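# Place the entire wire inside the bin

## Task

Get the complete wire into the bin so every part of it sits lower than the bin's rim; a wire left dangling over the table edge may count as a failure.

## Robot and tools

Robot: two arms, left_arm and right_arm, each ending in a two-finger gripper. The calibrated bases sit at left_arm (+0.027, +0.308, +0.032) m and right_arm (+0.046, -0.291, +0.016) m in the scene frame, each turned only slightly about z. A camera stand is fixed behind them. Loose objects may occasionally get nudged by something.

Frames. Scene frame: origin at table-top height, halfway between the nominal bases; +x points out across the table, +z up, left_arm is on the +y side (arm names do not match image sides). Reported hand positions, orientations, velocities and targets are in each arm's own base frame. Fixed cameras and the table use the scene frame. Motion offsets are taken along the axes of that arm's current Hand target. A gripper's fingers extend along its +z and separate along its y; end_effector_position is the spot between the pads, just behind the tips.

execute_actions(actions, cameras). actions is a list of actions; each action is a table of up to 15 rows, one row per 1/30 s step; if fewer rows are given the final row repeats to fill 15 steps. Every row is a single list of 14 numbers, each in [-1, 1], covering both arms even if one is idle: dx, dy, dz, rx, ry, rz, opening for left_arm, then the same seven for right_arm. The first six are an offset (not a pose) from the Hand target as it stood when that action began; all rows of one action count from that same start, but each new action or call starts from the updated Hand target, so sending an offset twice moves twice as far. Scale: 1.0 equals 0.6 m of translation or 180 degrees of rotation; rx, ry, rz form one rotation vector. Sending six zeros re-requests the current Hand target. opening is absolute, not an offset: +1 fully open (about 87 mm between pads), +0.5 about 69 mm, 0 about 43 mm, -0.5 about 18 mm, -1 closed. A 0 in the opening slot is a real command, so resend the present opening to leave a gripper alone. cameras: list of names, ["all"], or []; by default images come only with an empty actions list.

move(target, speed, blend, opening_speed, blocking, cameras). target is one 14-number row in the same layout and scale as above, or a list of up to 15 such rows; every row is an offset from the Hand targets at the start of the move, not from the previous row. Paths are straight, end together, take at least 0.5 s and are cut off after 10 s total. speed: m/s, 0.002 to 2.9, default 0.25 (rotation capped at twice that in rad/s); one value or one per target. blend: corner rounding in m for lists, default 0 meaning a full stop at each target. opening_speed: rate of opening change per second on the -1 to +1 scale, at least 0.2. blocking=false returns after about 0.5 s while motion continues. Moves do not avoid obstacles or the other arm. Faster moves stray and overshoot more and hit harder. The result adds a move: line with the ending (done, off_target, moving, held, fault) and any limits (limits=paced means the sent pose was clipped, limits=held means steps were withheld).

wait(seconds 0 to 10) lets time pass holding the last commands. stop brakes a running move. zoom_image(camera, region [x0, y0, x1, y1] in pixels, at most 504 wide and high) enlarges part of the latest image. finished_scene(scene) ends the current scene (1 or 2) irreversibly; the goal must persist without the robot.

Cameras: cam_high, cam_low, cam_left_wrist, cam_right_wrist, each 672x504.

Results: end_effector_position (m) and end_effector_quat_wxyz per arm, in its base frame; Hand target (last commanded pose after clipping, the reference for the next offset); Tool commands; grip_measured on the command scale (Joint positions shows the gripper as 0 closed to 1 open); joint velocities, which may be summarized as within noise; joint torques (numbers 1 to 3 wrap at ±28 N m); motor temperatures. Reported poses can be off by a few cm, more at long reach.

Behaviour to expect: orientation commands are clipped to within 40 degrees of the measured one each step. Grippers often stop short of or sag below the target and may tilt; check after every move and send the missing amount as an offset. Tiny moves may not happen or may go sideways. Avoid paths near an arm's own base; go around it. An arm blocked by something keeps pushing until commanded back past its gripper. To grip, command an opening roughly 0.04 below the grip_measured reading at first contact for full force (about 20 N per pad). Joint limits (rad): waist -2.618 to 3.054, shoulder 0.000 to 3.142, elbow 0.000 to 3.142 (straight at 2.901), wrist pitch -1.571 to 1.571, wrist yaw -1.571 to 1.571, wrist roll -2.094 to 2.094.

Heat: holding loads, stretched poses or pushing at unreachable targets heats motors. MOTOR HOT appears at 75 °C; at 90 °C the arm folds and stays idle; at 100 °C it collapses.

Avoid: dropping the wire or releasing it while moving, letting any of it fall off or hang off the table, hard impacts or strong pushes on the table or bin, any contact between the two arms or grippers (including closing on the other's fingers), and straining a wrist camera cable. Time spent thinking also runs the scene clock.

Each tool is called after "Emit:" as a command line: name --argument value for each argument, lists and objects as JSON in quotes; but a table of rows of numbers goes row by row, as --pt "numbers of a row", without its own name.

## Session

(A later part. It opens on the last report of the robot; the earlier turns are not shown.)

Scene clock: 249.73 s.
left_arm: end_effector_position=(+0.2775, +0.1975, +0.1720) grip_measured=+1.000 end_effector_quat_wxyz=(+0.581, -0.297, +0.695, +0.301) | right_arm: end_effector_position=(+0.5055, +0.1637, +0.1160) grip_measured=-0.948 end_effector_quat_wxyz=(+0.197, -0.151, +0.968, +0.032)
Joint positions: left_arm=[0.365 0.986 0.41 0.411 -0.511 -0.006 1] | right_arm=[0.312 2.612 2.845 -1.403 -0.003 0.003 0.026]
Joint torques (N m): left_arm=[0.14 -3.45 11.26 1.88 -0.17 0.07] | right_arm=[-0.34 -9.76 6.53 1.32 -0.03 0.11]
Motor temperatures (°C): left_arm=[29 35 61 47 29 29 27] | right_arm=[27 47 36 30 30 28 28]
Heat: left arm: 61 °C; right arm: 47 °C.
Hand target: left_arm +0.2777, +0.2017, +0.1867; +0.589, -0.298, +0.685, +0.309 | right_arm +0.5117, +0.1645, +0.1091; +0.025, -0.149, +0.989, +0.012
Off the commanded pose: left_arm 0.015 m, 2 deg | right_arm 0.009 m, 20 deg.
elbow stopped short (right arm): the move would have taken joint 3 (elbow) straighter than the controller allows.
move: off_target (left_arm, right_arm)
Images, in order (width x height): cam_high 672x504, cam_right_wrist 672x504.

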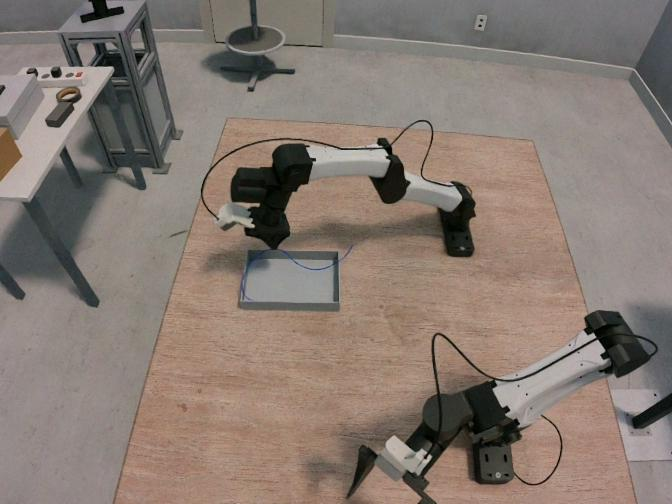

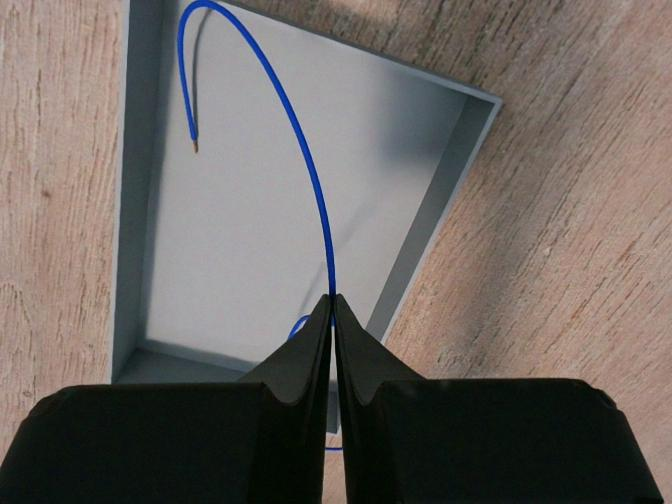

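Emit:
move --pt "0 0 0 0 0 0 1 -0.006 0.019 0.153 0 0 0 -1" --pt "0 0 0 0 0 0 1 -0.006 0.019 0.153 0 0 0 -0.6" --pt "0 0 0 0 0 0 1 -0.006 0.019 -0.05 0 0 0 -0.6" --pt "0 0 0 0 0 0 1 0.17 0.02 -0.15 0 0 0 -0.6" --speed 0.1 --opening_speed 0.4 --cameras '["cam_high","cam_right_wrist"]'

Emit:
zoom_image --camera "cam_high" --region '[220, 200, 420, 340]'

Scene clock: 266.23 s.
left_arm: end_effector_position=(+0.2775, +0.1975, +0.1720) grip_measured=+1.000 end_effector_quat_wxyz=(+0.581, -0.297, +0.695, +0.301) | right_arm: end_effector_position=(+0.4153, +0.1394, +0.1820) grip_measured=-0.600 end_effector_quat_wxyz=(+0.129, -0.145, +0.981, +0.024)
Joint positions: left_arm=[0.365 0.986 0.41 0.411 -0.511 -0.006 1] | right_arm=[0.32 2.276 2.528 -1.56 -0.003 0.027 0.2]
Joint torques (N m): left_arm=[0.13 -3.45 11.26 1.88 -0.17 0.07] | right_arm=[1.26 -12.67 3.59 0.86 0.02 0.12]
Motor temperatures (°C): left_arm=[29 35 62 48 29 29 27] | right_arm=[27 49 36 30 30 28 28]
Heat: left arm: 62 °C; right arm: 49 °C.
Hand target: left_arm +0.2777, +0.2017, +0.1867; +0.589, -0.298, +0.685, +0.309 | right_arm +0.4067, +0.1433, +0.1939; +0.025, -0.148, +0.989, +0.012
Off the commanded pose: left_arm 0.015 m, 2 deg | right_arm 0.015 m, 12 deg.
elbow stopped short (right arm): the move would have taken joint 3 (elbow) straighter than the controller allows.
joint sent to its limit (right arm) — joint 4 (wrist pitch), lower limit. The joint targets are off in orientation, not in position.
move: off_target (left_arm, right_arm); target 2's new opening was sent with right_arm's hand 0.011 m and 13 deg from that target
Images, in order (width x height): cam_high 672x504, cam_right_wrist 672x504.

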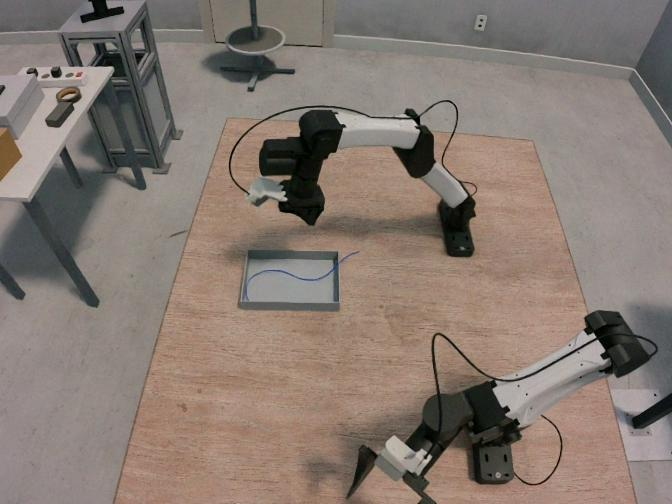

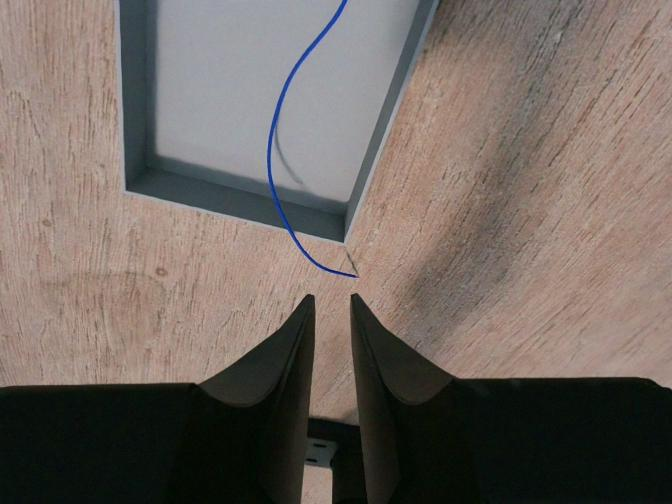

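Scaled by 2.520 from the camera's 672x504 image, which has a finer 960x720 frame.

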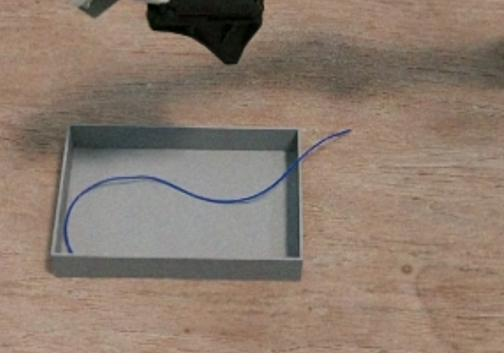

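Emit:
move --target '[0,0,0,0,0,0,1,0.033,0.063,0.15,0,0,-0.07,0]' --speed 0.15 --cameras '["cam_right_wrist"]'

Scene clock: 281.60 s.
left_arm: end_effector_position=(+0.2775, +0.1975, +0.1720) grip_measured=+1.000 end_effector_quat_wxyz=(+0.581, -0.297, +0.695, +0.301) | right_arm: end_effector_position=(+0.3811, +0.1736, +0.1142) grip_measured=+0.000 end_effector_quat_wxyz=(+0.036, -0.250, +0.968, +0.008)
Joint positions: left_arm=[0.365 0.986 0.41 0.411 -0.511 -0.006 1] | right_arm=[0.433 2.3 2.283 -1.48 -0.003 -0.072 0.5]
Joint torques (N m): left_arm=[0.13 -3.45 11.26 1.88 -0.18 0.07] | right_arm=[0.79 -8.85 4 0.63 0.1 0]
Motor temperatures (°C): left_arm=[29 35 63 48 29 29 27] | right_arm=[27 51 36 30 30 28 27]
Heat: left arm: 63 °C; right arm: 51 °C.
Hand target: left_arm +0.2777, +0.2018, +0.1867; +0.589, -0.298, +0.685, +0.309 | right_arm +0.3808, +0.1764, +0.1036; +0.026, -0.256, +0.966, +0.009
Off the commanded pose: left_arm 0.015 m, 2 deg | right_arm 0.011 m, 1 deg.
move: off_target (left_arm, right_arm)
Images, in order (width x height): cam_right_wrist 672x504.

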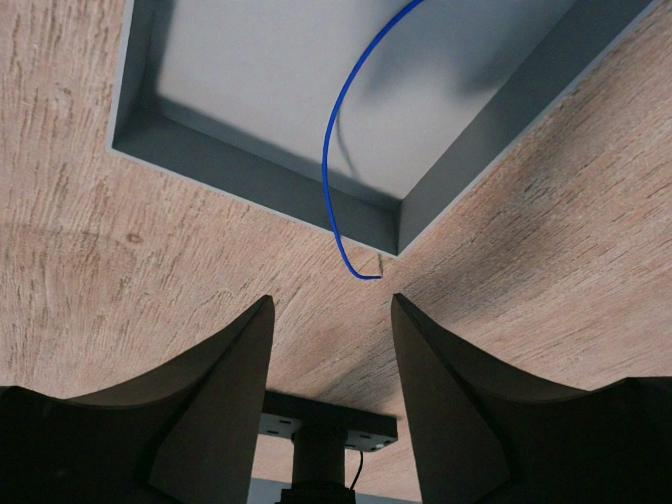

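Emit:
move --pt "0 0 0 0 0 0 1 -0.037 0.005 0.06 0 0 0 -0.2" --pt "0 0 0 0 0 0 1 -0.037 0.005 0.135 0 0 0 -0.2" --speed 0.1 --cameras '["cam_right_wrist"]'

Scene clock: 292.30 s.
left_arm: end_effector_position=(+0.2775, +0.1975, +0.1720) grip_measured=+1.000 end_effector_quat_wxyz=(+0.581, -0.297, +0.695, +0.301) | right_arm: end_effector_position=(+0.4056, +0.1892, +0.0360) grip_measured=-0.200 end_effector_quat_wxyz=(+0.037, -0.255, +0.966, +0.008)
Joint positions: left_arm=[0.365 0.986 0.41 0.411 -0.511 -0.006 1] | right_arm=[0.442 2.419 2.177 -1.254 -0.003 -0.073 0.4]
Joint torques (N m): left_arm=[0.13 -3.45 11.26 1.88 -0.18 0.07] | right_arm=[0.87 -9.66 4.04 0.64 0.05 0.09]
Motor temperatures (°C): left_arm=[29 35 63 48 29 29 27] | right_arm=[27 50 36 29 30 28 27]
Heat: left arm: 63 °C; right arm: 50 °C.
Hand target: left_arm +0.2777, +0.2018, +0.1867; +0.589, -0.298, +0.685, +0.309 | right_arm +0.4022, +0.1926, +0.0239; +0.026, -0.256, +0.966, +0.009
Off the commanded pose: left_arm 0.015 m, 2 deg | right_arm 0.013 m, 1 deg.
move: off_target (left_arm, right_arm)
Images, in order (width x height): cam_right_wrist 672x504.

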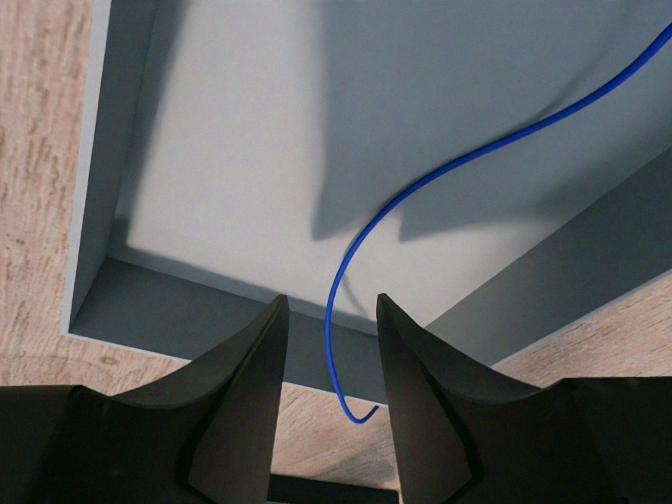

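Emit:
move --pt "0 0 0 0 0 0 1 0 0 0.015 0 0 0 -0.2" --pt "0 0 0 0 0 0 1 0 0 0.015 0 0 0 -1" --pt "0 0 0 0 0 0 1 -0.02 0 -0.02 0 0 0 -1" --pt "0 0 0 0 0 0 1 -0.14 0.04 -0.02 0 0 0 -1" --pt "0 0 0 0 0 0 1 -0.14 0.04 0.025 0 0 0 -1" --speed 0.1 --opening_speed 1 --cameras '["cam_high","cam_right_wrist"]'

Emit:
zoom_image --camera "cam_high" --region '[220, 200, 420, 340]'

Scene clock: 305.83 s.
left_arm: end_effector_position=(+0.2775, +0.1975, +0.1720) grip_measured=+1.000 end_effector_quat_wxyz=(+0.581, -0.297, +0.695, +0.301) | right_arm: end_effector_position=(+0.4608, +0.2498, +0.0210) grip_measured=-0.979 end_effector_quat_wxyz=(+0.106, -0.255, +0.961, +0.027)
Joint positions: left_arm=[0.365 0.986 0.41 0.411 -0.511 -0.006 1] | right_arm=[0.497 2.797 2.843 -1.397 -0.003 -0.022 0.01]
Joint torques (N m): left_arm=[0.14 -3.47 11.26 1.88 -0.18 0.07] | right_arm=[0.96 -10.66 6.52 0.94 0.07 0.14]
Motor temperatures (°C): left_arm=[29 35 63 49 29 29 27] | right_arm=[27 50 36 29 30 28 27]
Heat: left arm: 63 °C; right arm: 50 °C.
Hand target: left_arm +0.2777, +0.2018, +0.1867; +0.589, -0.298, +0.685, +0.309 | right_arm +0.4639, +0.2553, +0.0136; +0.026, -0.256, +0.966, +0.009
Off the commanded pose: left_arm 0.015 m, 2 deg | right_arm 0.010 m, 9 deg.
elbow stopped short (right arm): the move would have taken joint 3 (elbow) straighter than the controller allows.
move: off_target (left_arm, right_arm); target 2's new opening was sent with right_arm's hand 0.015 m and 2 deg from that target
Images, in order (width x height): cam_high 672x504, cam_right_wrist 672x504.

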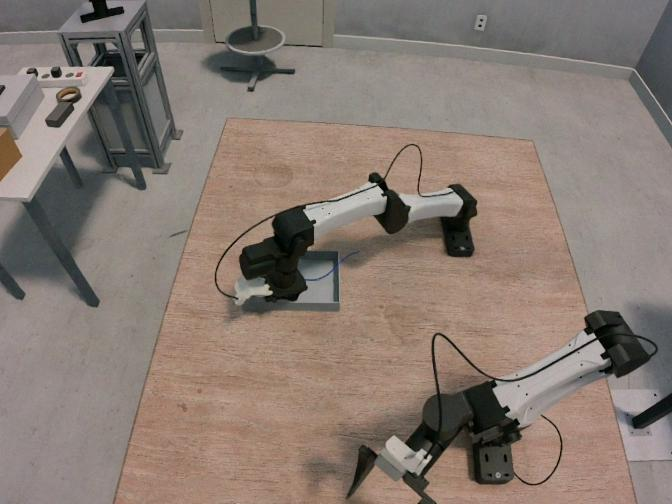

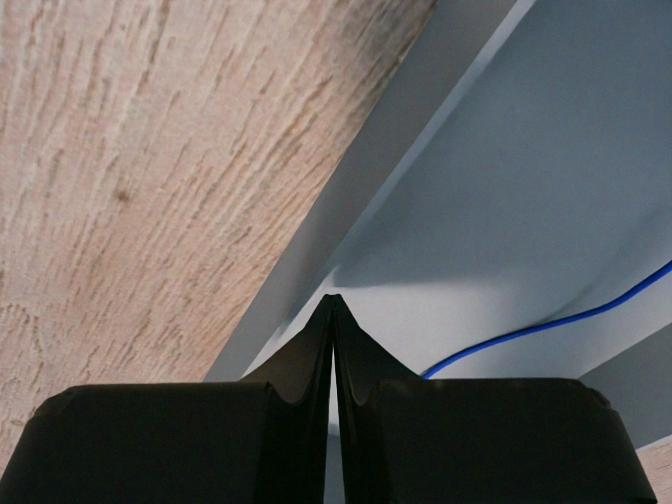

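Scaled by 2.520 from the camera's 672x504 image, which has a finer 960x720 frame.

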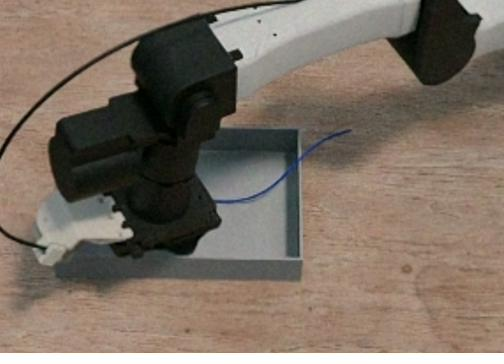

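Emit:
move --pt "0 0 0 0 0 0 1 0 0 -0.1 0 0 0 -1" --pt "0 0 0 0 0 0 1 0.14 -0.04 -0.1 0 0 0 -0.2" --pt "0 0 0 0 0 0 1 0.14 -0.04 0.0 0 0 0 -0.2" --speed 0.12 --opening_speed 1.5 --cameras '["cam_right_wrist"]'

Scene clock: 315.27 s.
left_arm: end_effector_position=(+0.2775, +0.1975, +0.1720) grip_measured=+1.000 end_effector_quat_wxyz=(+0.581, -0.297, +0.695, +0.301) | right_arm: end_effector_position=(+0.3949, +0.1904, +0.0058) grip_measured=-0.200 end_effector_quat_wxyz=(+0.002, -0.255, +0.967, +0.002)
Joint positions: left_arm=[0.365 0.986 0.41 0.411 -0.511 -0.006 1] | right_arm=[0.454 2.474 2.149 -1.24 -0.003 -0.063 0.4]
Joint torques (N m): left_arm=[0.13 -3.45 11.28 1.88 -0.18 0.06] | right_arm=[0.02 -12.9 3.12 0.98 0.02 -0.01]
Motor temperatures (°C): left_arm=[29 35 64 49 29 29 27] | right_arm=[27 51 37 29 30 28 27]
Heat: left arm: 64 °C; right arm: 51 °C.
Hand target: left_arm +0.2777, +0.2018, +0.1867; +0.589, -0.298, +0.685, +0.309 | right_arm +0.4029, +0.1929, +0.0089; +0.026, -0.256, +0.966, +0.009
Off the commanded pose: left_arm 0.015 m, 2 deg | right_arm 0.009 m, 3 deg.
elbow stopped short (right arm): the move would have taken joint 3 (elbow) straighter than the controller allows.
move: off_target (left_arm, right_arm); target 2's new opening was sent with right_arm's hand 0.016 m and 2 deg from that target
Images, in order (width x height): cam_right_wrist 672x504.

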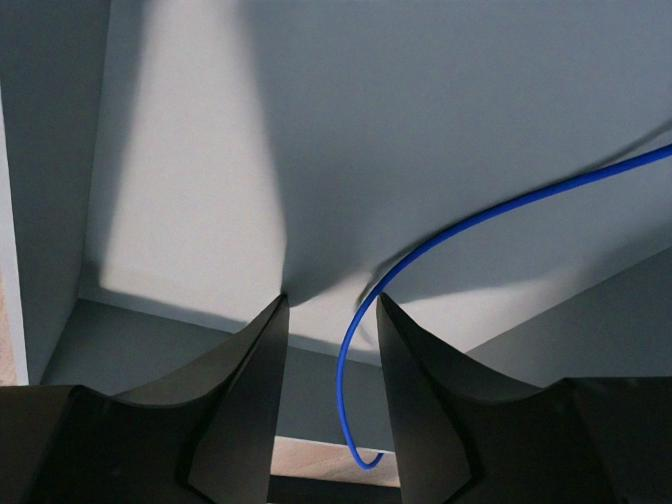

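Emit:
move --pt "0 0 0 0 0 0 1 0.01 -0.025 -0.012 0 0 0 -0.2" --pt "0 0 0 0 0 0 1 0.01 -0.025 -0.012 0 0 0 -1" --speed 0.06 --opening_speed 0.8 --cameras '["cam_right_wrist"]'

Scene clock: 323.53 s.
left_arm: end_effector_position=(+0.2775, +0.1975, +0.1720) grip_measured=+1.000 end_effector_quat_wxyz=(+0.581, -0.297, +0.695, +0.301) | right_arm: end_effector_position=(+0.4014, +0.1769, +0.0061) grip_measured=-0.941 end_effector_quat_wxyz=(+0.009, -0.256, +0.967, +0.004)
Joint positions: left_arm=[0.365 0.986 0.41 0.411 -0.511 -0.006 1] | right_arm=[0.422 2.454 2.116 -1.213 -0.005 -0.095 0.029]
Joint torques (N m): left_arm=[0.14 -3.45 11.26 1.88 -0.18 0.07] | right_arm=[-0.13 -13.81 3.66 0.62 0.11 -0.01]
Motor temperatures (°C): left_arm=[29 35 64 49 29 29 27] | right_arm=[27 53 36 29 30 28 27]
Heat: left arm: 64 °C; right arm: 53 °C.
Hand target: left_arm +0.2777, +0.2018, +0.1867; +0.589, -0.298, +0.685, +0.309 | right_arm +0.4047, +0.1768, +0.0157; +0.026, -0.256, +0.966, +0.009
Off the commanded pose: left_arm 0.015 m, 2 deg | right_arm 0.010 m, 2 deg.
move: off_target (left_arm); target 2's new opening was sent with right_arm's hand 0.011 m and 2 deg from that target
Images, in order (width x height): cam_right_wrist 672x504.

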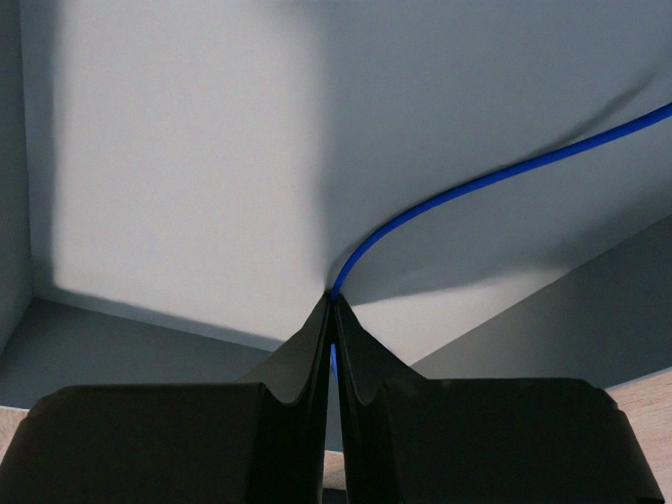

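Emit:
move --pt "0 0 0 0 0 0 1 0 0 -0.06 0 0 0 -1" --pt "0 0 0 0 0 0 1 -0.125 0.06 -0.06 0 0 0 -1" --pt "0 0 0 0 0 0 1 -0.125 0.06 0.0 0 0 0 -1" --speed 0.1 --cameras '["cam_high","cam_right_wrist"]'

Emit:
zoom_image --camera "cam_high" --region '[220, 200, 420, 340]'

Scene clock: 335.17 s.
left_arm: end_effector_position=(+0.2775, +0.1975, +0.1720) grip_measured=+1.000 end_effector_quat_wxyz=(+0.581, -0.297, +0.695, +0.301) | right_arm: end_effector_position=(+0.4483, +0.2401, +0.0271) grip_measured=-0.941 end_effector_quat_wxyz=(+0.080, -0.256, +0.963, +0.022)
Joint positions: left_arm=[0.365 0.986 0.41 0.411 -0.511 -0.006 1] | right_arm=[0.492 2.785 2.844 -1.464 -0.005 -0.027 0.029]
Joint torques (N m): left_arm=[0.14 -3.47 11.26 1.88 -0.18 0.06] | right_arm=[0.98 -10.65 6.69 0.88 0.1 0.15]
Motor temperatures (°C): left_arm=[29 35 64 49 29 29 27] | right_arm=[27 53 36 29 30 28 28]
Heat: left arm: 64 °C; right arm: 53 °C.
Hand target: left_arm +0.2777, +0.2018, +0.1867; +0.589, -0.298, +0.685, +0.309 | right_arm +0.4520, +0.2452, +0.0201; +0.026, -0.256, +0.966, +0.009
Off the commanded pose: left_arm 0.015 m, 2 deg | right_arm 0.009 m, 6 deg.
elbow stopped short (right arm): the move would have taken joint 3 (elbow) straighter than the controller allows.
move: off_target (left_arm, right_arm)
Images, in order (width x height): cam_high 672x504, cam_right_wrist 672x504.

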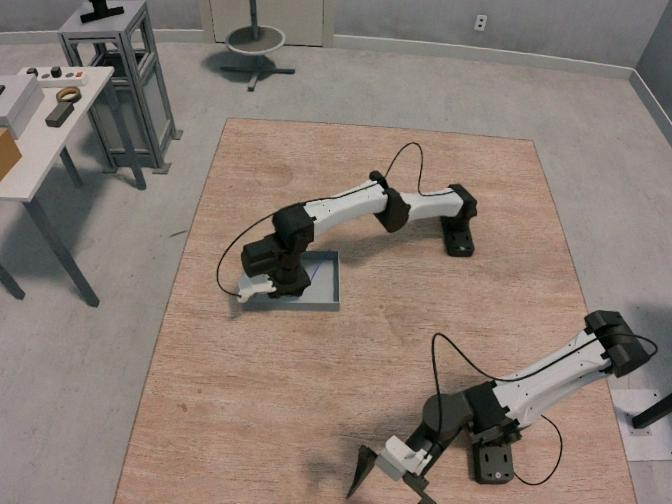

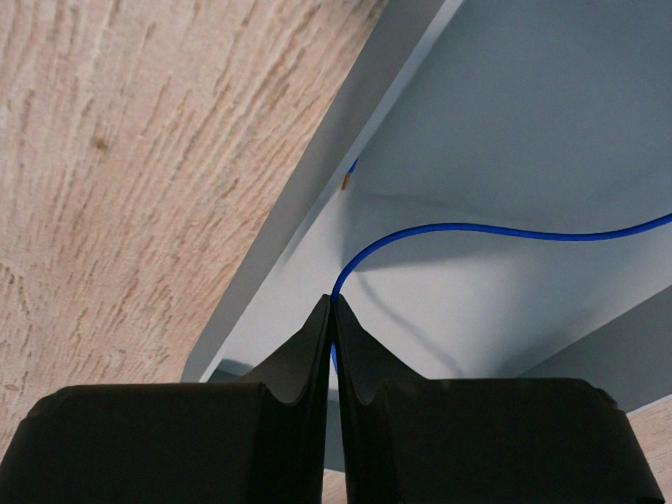

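Scaled by 2.520 from the camera's 672x504 image, which has a finer 960x720 frame.

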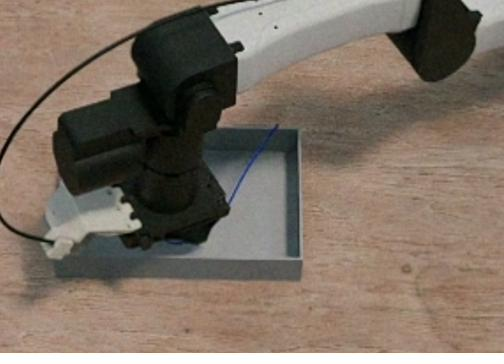

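Emit:
move --pt "0 0 0 0 0 0 1 0 0 -0.01 0 0 0.2 -1" --pt "0 0 0 0 0 0 1 0 0 0.02 0 0 0.2 -1" --speed 0.1 --cameras '["cam_high","cam_right_wrist"]'

Emit:
zoom_image --camera "cam_high" --region '[220, 200, 420, 340]'

Scene clock: 346.07 s.
left_arm: end_effector_position=(+0.2775, +0.1975, +0.1720) grip_measured=+1.000 end_effector_quat_wxyz=(+0.581, -0.297, +0.695, +0.301) | right_arm: end_effector_position=(+0.4478, +0.2460, +0.0149) grip_measured=-0.941 end_effector_quat_wxyz=(+0.056, +0.052, +0.996, +0.034)
Joint positions: left_arm=[0.365 0.986 0.41 0.411 -0.511 -0.006 1] | right_arm=[0.457 2.812 2.844 -1.472 -0.005 0.562 0.029]
Joint torques (N m): left_arm=[0.13 -3.45 11.26 1.88 -0.17 0.07] | right_arm=[-0.28 -10.4 6.46 0.65 0.11 0.16]
Motor temperatures (°C): left_arm=[29 35 65 49 29 29 27] | right_arm=[27 52 37 29 30 28 28]
Heat: left arm: 65 °C; right arm: 52 °C.
Hand target: left_arm +0.2777, +0.2018, +0.1867; +0.589, -0.298, +0.685, +0.309 | right_arm +0.4525, +0.2454, +0.0081; +0.022, +0.055, +0.998, +0.017
Off the commanded pose: left_arm 0.015 m, 2 deg | right_arm 0.008 m, 4 deg.
elbow stopped short (right arm): the move would have taken joint 3 (elbow) straighter than the controller allows.
move: off_target (left_arm, right_arm)
Images, in order (width x height): cam_high 672x504, cam_right_wrist 672x504.

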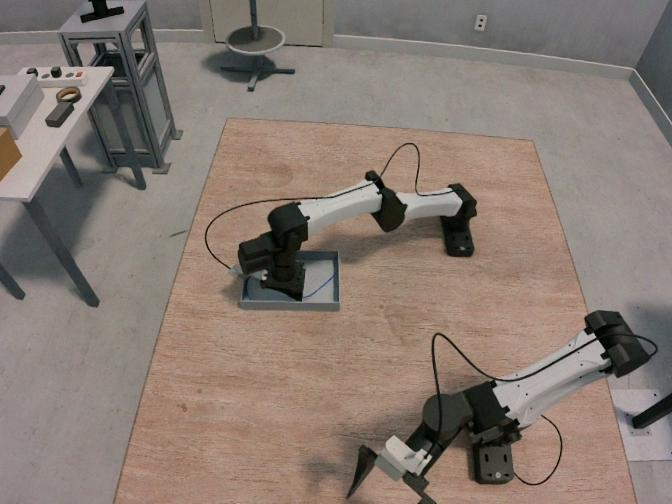

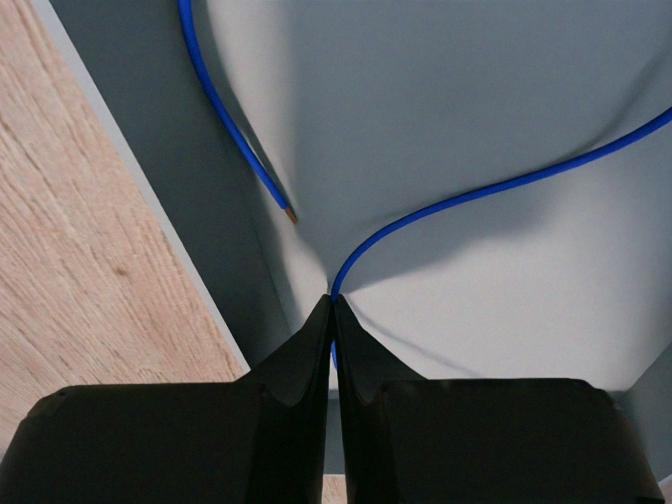

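Scaled by 2.520 from the camera's 672x504 image, which has a finer 960x720 frame.

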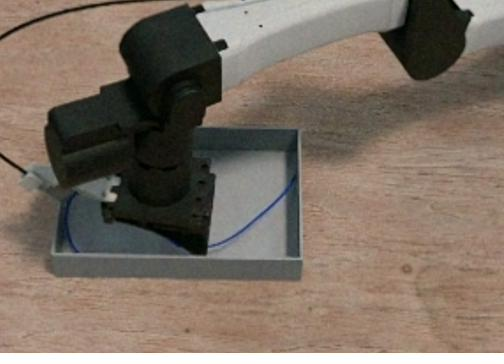

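Tip is inside the −x wall. Release and look.

Emit:
move --pt "0 0 0 0 0 0 1 0 0 0.01 0 0 0 -1" --pt "0 0 0 0 0 0 1 0 0 0.01 0 0 0 -0.65" --pt "0 0 0 0 0 0 1 0 0 -0.2 0 0 0 -0.65" --pt "0 0 0 0 0 0 1 0.1 -0.2 -0.25 0 0 0 -0.65" --speed 0.1 --opening_speed 0.4 --cameras '["cam_high","cam_low","cam_right_wrist"]'

Emit:
zoom_image --camera "cam_high" --region '[230, 235, 350, 325]'

Emit:
zoom_image --camera "cam_low" --region '[270, 240, 350, 300]'

Scene clock: 358.40 s.
left_arm: end_effector_position=(+0.2775, +0.1975, +0.1720) grip_measured=+1.000 end_effector_quat_wxyz=(+0.581, -0.297, +0.695, +0.301) | right_arm: end_effector_position=(+0.3789, +0.1310, +0.1395) grip_measured=-0.650 end_effector_quat_wxyz=(+0.022, +0.057, +0.998, +0.015)
Joint positions: left_arm=[0.365 0.986 0.41 0.411 -0.511 -0.006 1] | right_arm=[0.286 2.239 2.279 -1.56 -0.014 0.401 0.175]
Joint torques (N m): left_arm=[0.13 -3.45 11.28 1.88 -0.18 0.07] | right_arm=[0.08 -12.63 3.79 0.43 0.11 -0.02]
Motor temperatures (°C): left_arm=[29 35 65 49 29 29 27] | right_arm=[27 53 37 29 30 28 28]
Heat: left arm: 65 °C; right arm: 53 °C.
Hand target: left_arm +0.2777, +0.2018, +0.1867; +0.589, -0.298, +0.685, +0.309 | right_arm +0.3731, +0.1283, +0.1510; +0.022, +0.055, +0.998, +0.017
Off the commanded pose: left_arm 0.015 m, 2 deg | right_arm 0.013 m, 0 deg.
elbow stopped short (right arm): the move would have taken joint 3 (elbow) straighter than the controller allows.
joint sent to its limit (right arm) — joint 4 (wrist pitch), lower limit. The joint targets still meet the commanded pose.
move: off_target (left_arm, right_arm); target 2's new opening was sent with right_arm's hand 0.010 m and 4 deg from that target
Images, in order (width x height): cam_high 672x504, cam_low 672x504, cam_right_wrist 672x504.

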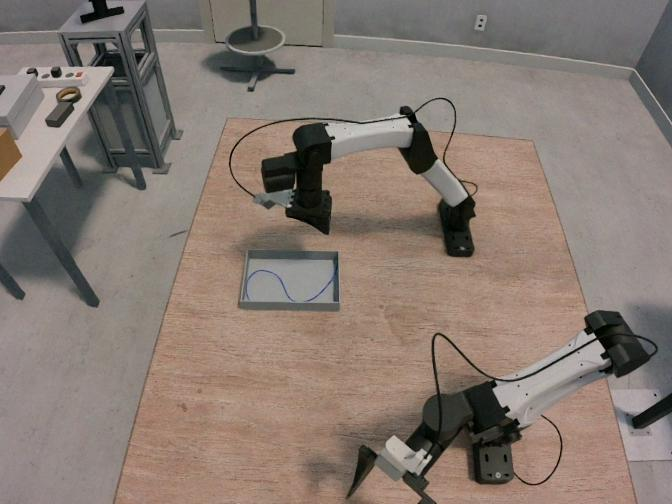

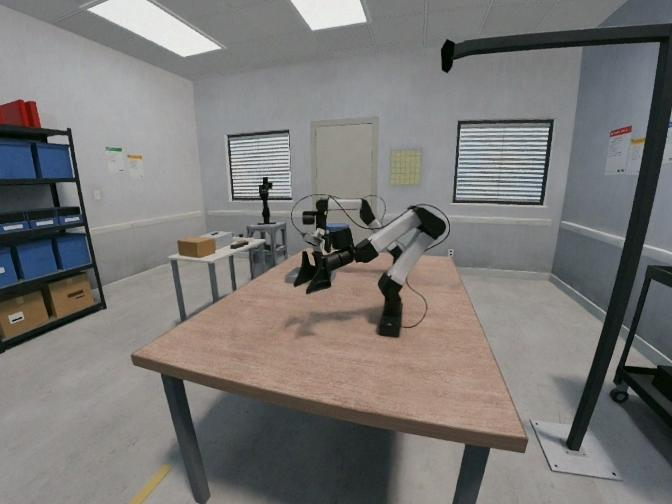

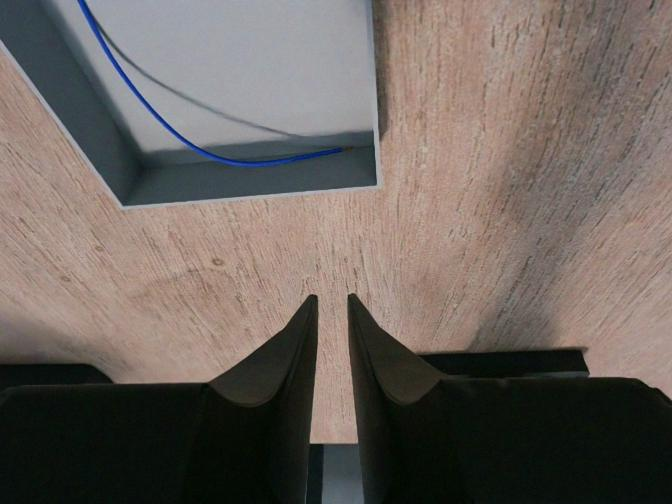

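Scaled by 4.200 from the camera's 672x504 image, which has a finer 960x720 frame.

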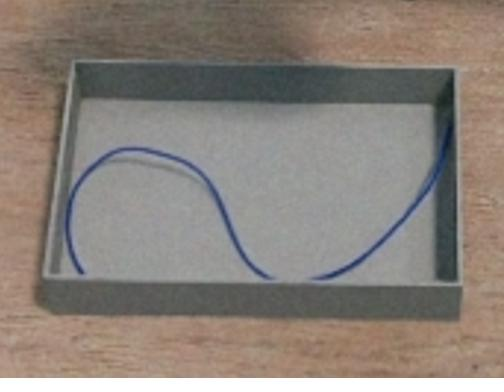

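Scaled by 6.300 from the camera's 672x504 image, which has a finer 960x720 frame.

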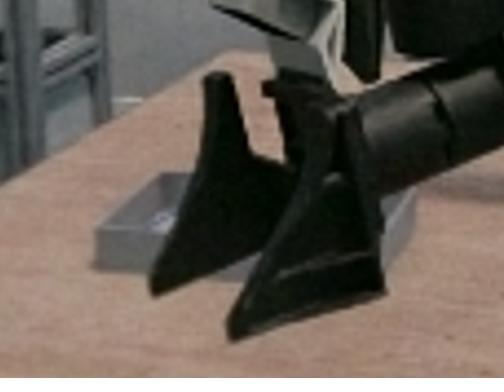

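Emit:
zoom_image --camera "cam_high" --region '[315, 240, 350, 315]'

Emit:
zoom_image --camera "cam_right_wrist" --region '[80, 60, 420, 230]'

Emit:
zoom_image --camera "cam_high" --region '[235, 280, 310, 315]'

Scaled by 6.720 from the camera's 672x504 image, which has a finer 960x720 frame.

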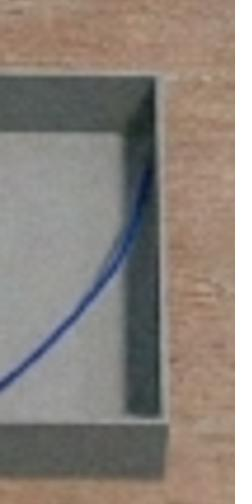

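Scaled by 1.482 from the camera's 672x504 image, which has a finer 960x720 frame.

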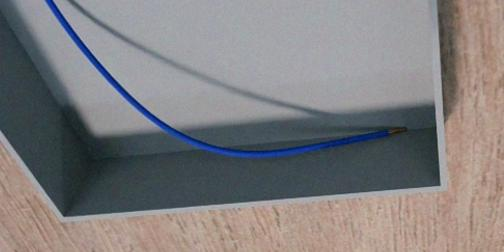

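Scaled by 6.720 from the camera's 672x504 image, which has a finer 960x720 frame.

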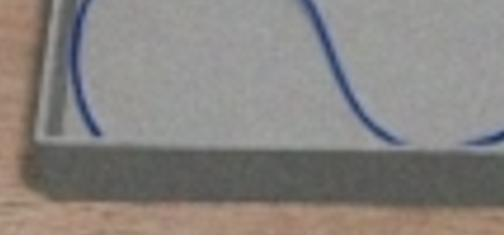

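Emit:
move --target '[0,0,0,0,0,0,1,-0.048,0.173,0.08,0,0,-0.2,-0.1]' --speed 0.15 --cameras '["cam_right_wrist"]'

Scene clock: 396.23 s.
left_arm: end_effector_position=(+0.2775, +0.1975, +0.1720) grip_measured=+1.000 end_effector_quat_wxyz=(+0.581, -0.297, +0.695, +0.301) | right_arm: end_effector_position=(+0.4137, +0.2284, +0.1137) grip_measured=-0.100 end_effector_quat_wxyz=(+0.089, -0.249, +0.964, +0.029)
Joint positions: left_arm=[0.365 0.986 0.41 0.411 -0.511 -0.006 1] | right_arm=[0.5 2.533 2.71 -1.561 -0.014 -0.005 0.45]
Joint torques (N m): left_arm=[0.14 -3.47 11.26 1.88 -0.18 0.07] | right_arm=[0.59 -9.47 6.5 0.67 0.18 -0.02]
Motor temperatures (°C): left_arm=[29 35 66 50 29 29 27] | right_arm=[27 56 36 29 30 28 27]
Heat: left arm: 66 °C; right arm: 56 °C.
Hand target: left_arm +0.2777, +0.2018, +0.1867; +0.589, -0.298, +0.685, +0.309 | right_arm +0.4153, +0.2296, +0.1080; +0.026, -0.256, +0.966, +0.009
Off the commanded pose: left_arm 0.015 m, 2 deg | right_arm 0.006 m, 8 deg.
joint sent to its limit (right arm) — joint 4 (wrist pitch), lower limit. The joint targets are off in orientation, not in position.
move: off_target (left_arm, right_arm)
Images, in order (width x height): cam_right_wrist 672x504.

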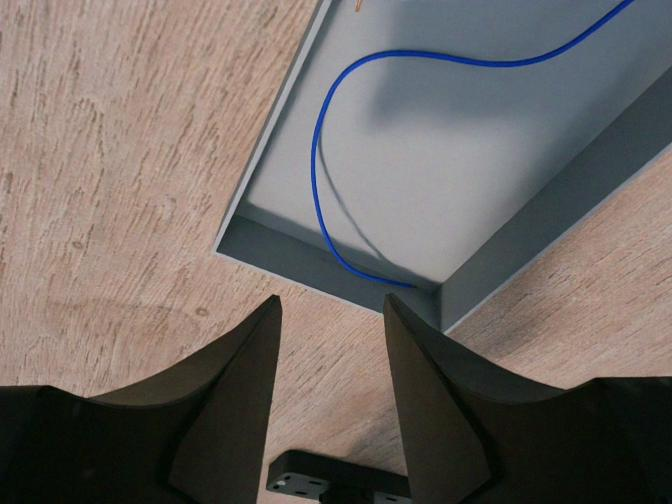

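Emit:
move --pt "0 0 0 0 0 0 1 0 0.012 0.08 0 0 0 -0.35" --pt "0 0 0 0 0 0 1 0 0.012 0.145 0 0 0 -0.35" --speed 0.1 --cameras '["cam_right_wrist"]'

Scene clock: 406.07 s.
left_arm: end_effector_position=(+0.2775, +0.1975, +0.1720) grip_measured=+1.000 end_effector_quat_wxyz=(+0.581, -0.297, +0.695, +0.301) | right_arm: end_effector_position=(+0.4169, +0.2372, +0.0337) grip_measured=-0.350 end_effector_quat_wxyz=(+0.034, -0.256, +0.966, +0.016)
Joint positions: left_arm=[0.365 0.986 0.41 0.411 -0.511 -0.006 1] | right_arm=[0.513 2.682 2.661 -1.477 -0.014 -0.005 0.325]
Joint torques (N m): left_arm=[0.14 -3.45 11.26 1.88 -0.18 0.07] | right_arm=[0.95 -10.65 4.08 0.66 0.23 0.12]
Motor temperatures (°C): left_arm=[29 34 67 50 29 29 27] | right_arm=[27 54 36 29 30 28 27]
Heat: left arm: 67 °C; right arm: 54 °C.
Hand target: left_arm +0.2777, +0.2018, +0.1867; +0.589, -0.298, +0.685, +0.309 | right_arm +0.4155, +0.2385, +0.0211; +0.026, -0.256, +0.966, +0.009
Off the commanded pose: left_arm 0.015 m, 2 deg | right_arm 0.013 m, 1 deg.
move: off_target (left_arm, right_arm)
Images, in order (width x height): cam_right_wrist 672x504.

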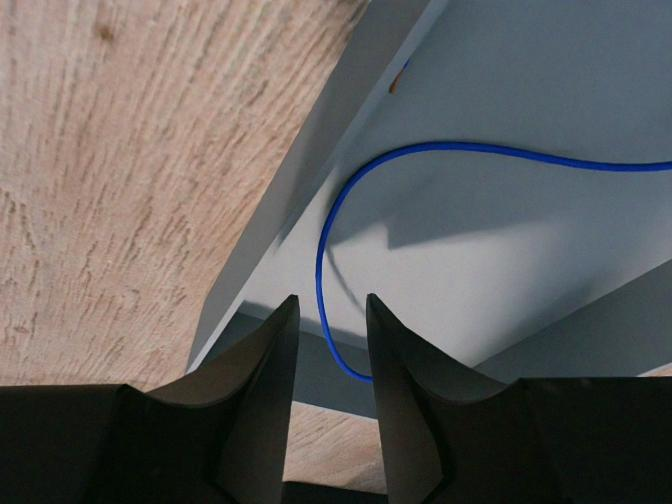

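Emit:
move --pt "0 0 0 0 0 0 1 0 0 0.025 0 0 0 -0.35" --pt "0 0 0 0 0 0 1 0 0 0.025 0 0 0 -1" --pt "0 0 0 0 0 0 1 -0.05 -0.03 0.02 0 0 0 -1" --pt "0 0 0 0 0 0 1 -0.05 -0.03 0.03 0 0 0 -1" --speed 0.08 --opening_speed 1 --cameras '["cam_high","cam_right_wrist"]'

Emit:
zoom_image --camera "cam_high" --region '[230, 235, 350, 325]'

Scene clock: 418.17 s.
left_arm: end_effector_position=(+0.2774, +0.1975, +0.1719) grip_measured=+1.000 end_effector_quat_wxyz=(+0.581, -0.297, +0.696, +0.301) | right_arm: end_effector_position=(+0.4464, +0.2395, +0.0128) grip_measured=-0.946 end_effector_quat_wxyz=(+0.066, -0.254, +0.965, +0.023)
Joint positions: left_arm=[0.365 0.986 0.41 0.411 -0.511 -0.006 1] | right_arm=[0.49 2.813 2.843 -1.46 -0.013 -0.024 0.027]
Joint torques (N m): left_arm=[0.13 -3.47 11.28 1.88 -0.18 0.07] | right_arm=[-0.27 -10.37 6.76 0.75 0.2 -0.06]
Motor temperatures (°C): left_arm=[29 34 67 50 29 29 27] | right_arm=[27 55 36 29 30 28 27]
Heat: left arm: 67 °C; right arm: 55 °C.
Hand target: left_arm +0.2777, +0.2017, +0.1867; +0.589, -0.298, +0.685, +0.309 | right_arm +0.4513, +0.2383, +0.0046; +0.026, -0.256, +0.966, +0.009
Off the commanded pose: left_arm 0.015 m, 2 deg | right_arm 0.010 m, 5 deg.
elbow stopped short (right arm): the move would have taken joint 3 (elbow) straighter than the controller allows.
move: off_target (left_arm, right_arm)
Images, in order (width x height): cam_high 672x504, cam_right_wrist 672x504.

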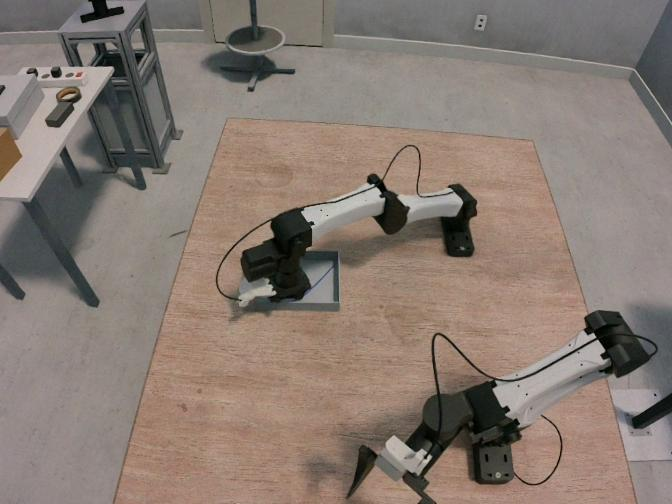

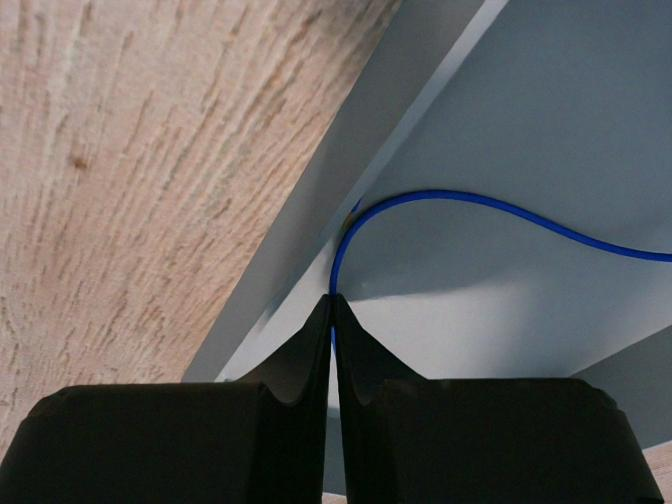

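Scaled by 4.200 from the camera's 672x504 image, which has a finer 960x720 frame.

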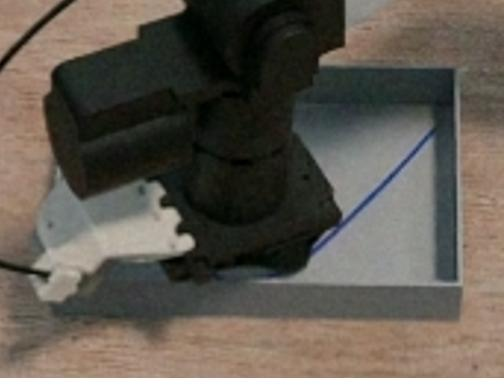

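Tip is clear of the wall now. Release.

Emit:
move --pt "0 0 0 0 0 0 1 0 0 0.0 0 0 0 -0.65" --pt "0 0 0 0 0 0 1 0 0 -0.2 0 0 0 -0.65" --pt "0 0 0 0 0 0 1 0.18 -0.1 -0.25 0 0 0 -0.65" --speed 0.1 --opening_speed 0.4 --cameras '["cam_high","cam_right_wrist"]'

Emit:
zoom_image --camera "cam_high" --region '[230, 235, 350, 325]'

Scene clock: 430.87 s.
left_arm: end_effector_position=(+0.2774, +0.1975, +0.1719) grip_measured=+1.000 end_effector_quat_wxyz=(+0.581, -0.297, +0.696, +0.301) | right_arm: end_effector_position=(+0.3852, +0.1314, +0.1365) grip_measured=-0.650 end_effector_quat_wxyz=(+0.031, -0.254, +0.967, +0.009)
Joint positions: left_arm=[0.365 0.986 0.41 0.411 -0.511 -0.006 1] | right_arm=[0.341 2.274 2.328 -1.562 -0.013 -0.173 0.175]
Joint torques (N m): left_arm=[0.14 -3.47 11.26 1.88 -0.18 0.07] | right_arm=[-0.06 -12.92 3.64 0.43 0.08 0.05]
Motor temperatures (°C): left_arm=[29 34 67 50 29 29 27] | right_arm=[27 55 38 29 30 28 27]
Heat: left arm: 67 °C; right arm: 55 °C.
Hand target: left_arm +0.2777, +0.2017, +0.1867; +0.589, -0.298, +0.685, +0.309 | right_arm +0.3805, +0.1282, +0.1484; +0.026, -0.256, +0.966, +0.009
Off the commanded pose: left_arm 0.015 m, 2 deg | right_arm 0.013 m, 1 deg.
elbow stopped short (right arm): the move would have taken joint 3 (elbow) straighter than the controller allows.
joint sent to its limit (right arm) — joint 4 (wrist pitch), lower limit. The joint targets still meet the commanded pose.
move: off_target (left_arm, right_arm)
Images, in order (width x height): cam_high 672x504, cam_right_wrist 672x504.

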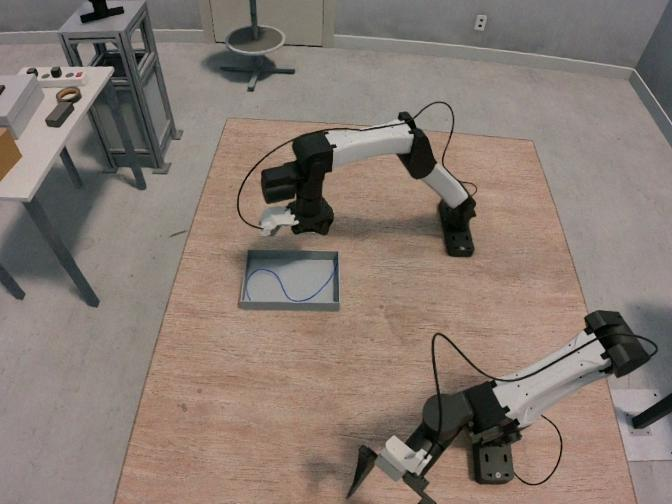

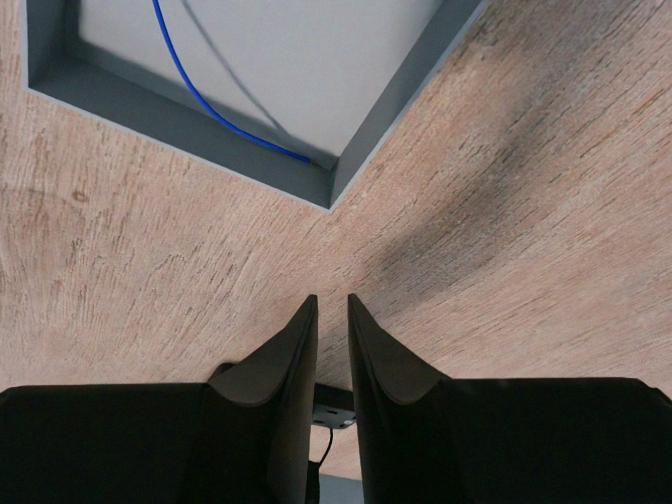

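Scaled by 4.200 from the camera's 672x504 image, which has a finer 960x720 frame.

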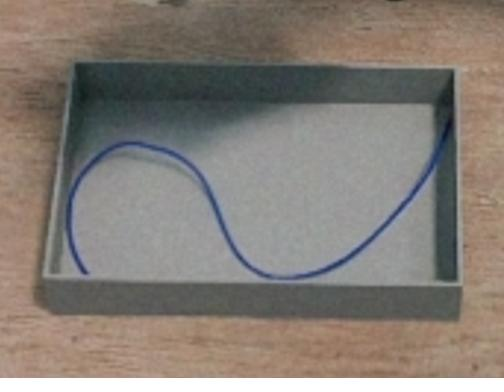

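Emit:
move --target '[-0.3,0,0,0,0,0,1,0,0,0,0,0,0,-0.65]' --speed 0.2 --cameras '["cam_low","cam_high"]'

Emit:
zoom_image --camera "cam_low" --region '[275, 255, 345, 295]'

Scene clock: 459.07 s.
left_arm: end_effector_position=(+0.3026, +0.2081, +0.3560) grip_measured=+1.000 end_effector_quat_wxyz=(+0.586, -0.296, +0.690, +0.305) | right_arm: end_effector_position=(+0.3852, +0.1314, +0.1365) grip_measured=-0.650 end_effector_quat_wxyz=(+0.031, -0.254, +0.967, +0.009)
Joint positions: left_arm=[0.365 1.1 1.19 -0.239 -0.515 0.001 1] | right_arm=[0.341 2.274 2.328 -1.562 -0.013 -0.174 0.175]
Joint torques (N m): left_arm=[-0.32 -3.03 10.96 1.87 -0.18 -0.01] | right_arm=[-0.25 -13.04 3.67 0.46 0.07 -0.04]
Motor temperatures (°C): left_arm=[29 34 68 51 29 29 27] | right_arm=[27 55 36 29 30 28 27]
Heat: left arm: 68 °C; right arm: 55 °C.
Hand target: left_arm +0.3011, +0.2096, +0.3648; +0.588, -0.298, +0.685, +0.309 | right_arm +0.3805, +0.1282, +0.1484; +0.026, -0.256, +0.966, +0.009
Off the commanded pose: left_arm 0.009 m, 1 deg | right_arm 0.013 m, 1 deg.
joint sent to its limit (right arm) — joint 4 (wrist pitch), lower limit. The joint targets still meet the commanded pose.
move: off_target (right_arm)
Images, in order (width x height): cam_high 672x504, cam_low 672x504.

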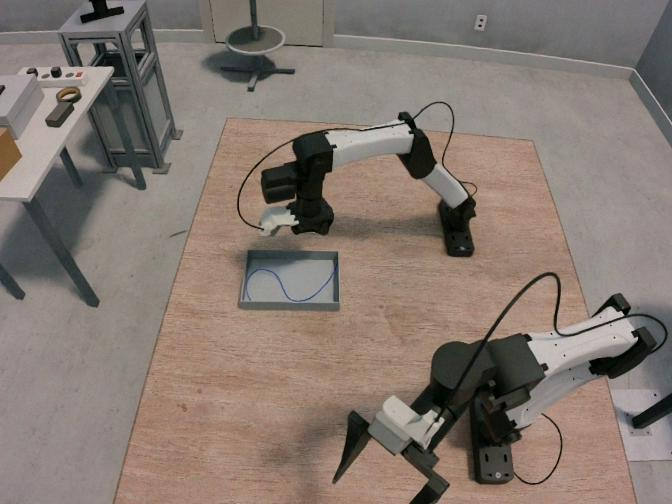

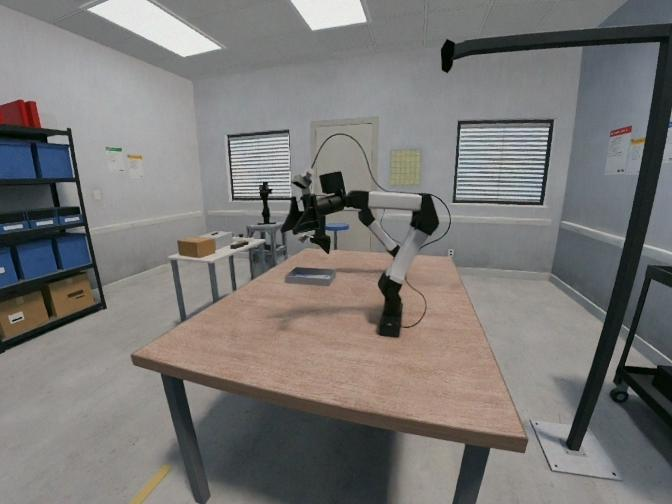

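Scaled by 7.200 from the camera's 672x504 image, which has a finer 960x720 frame.

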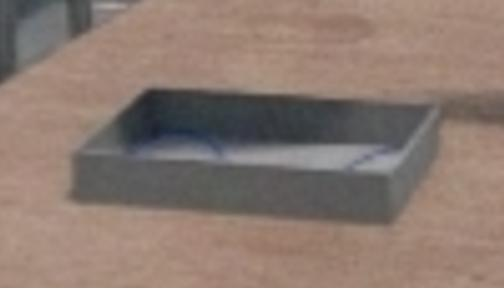

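Emit:
finished_scene --scene 2

The scene is finished: the task was done.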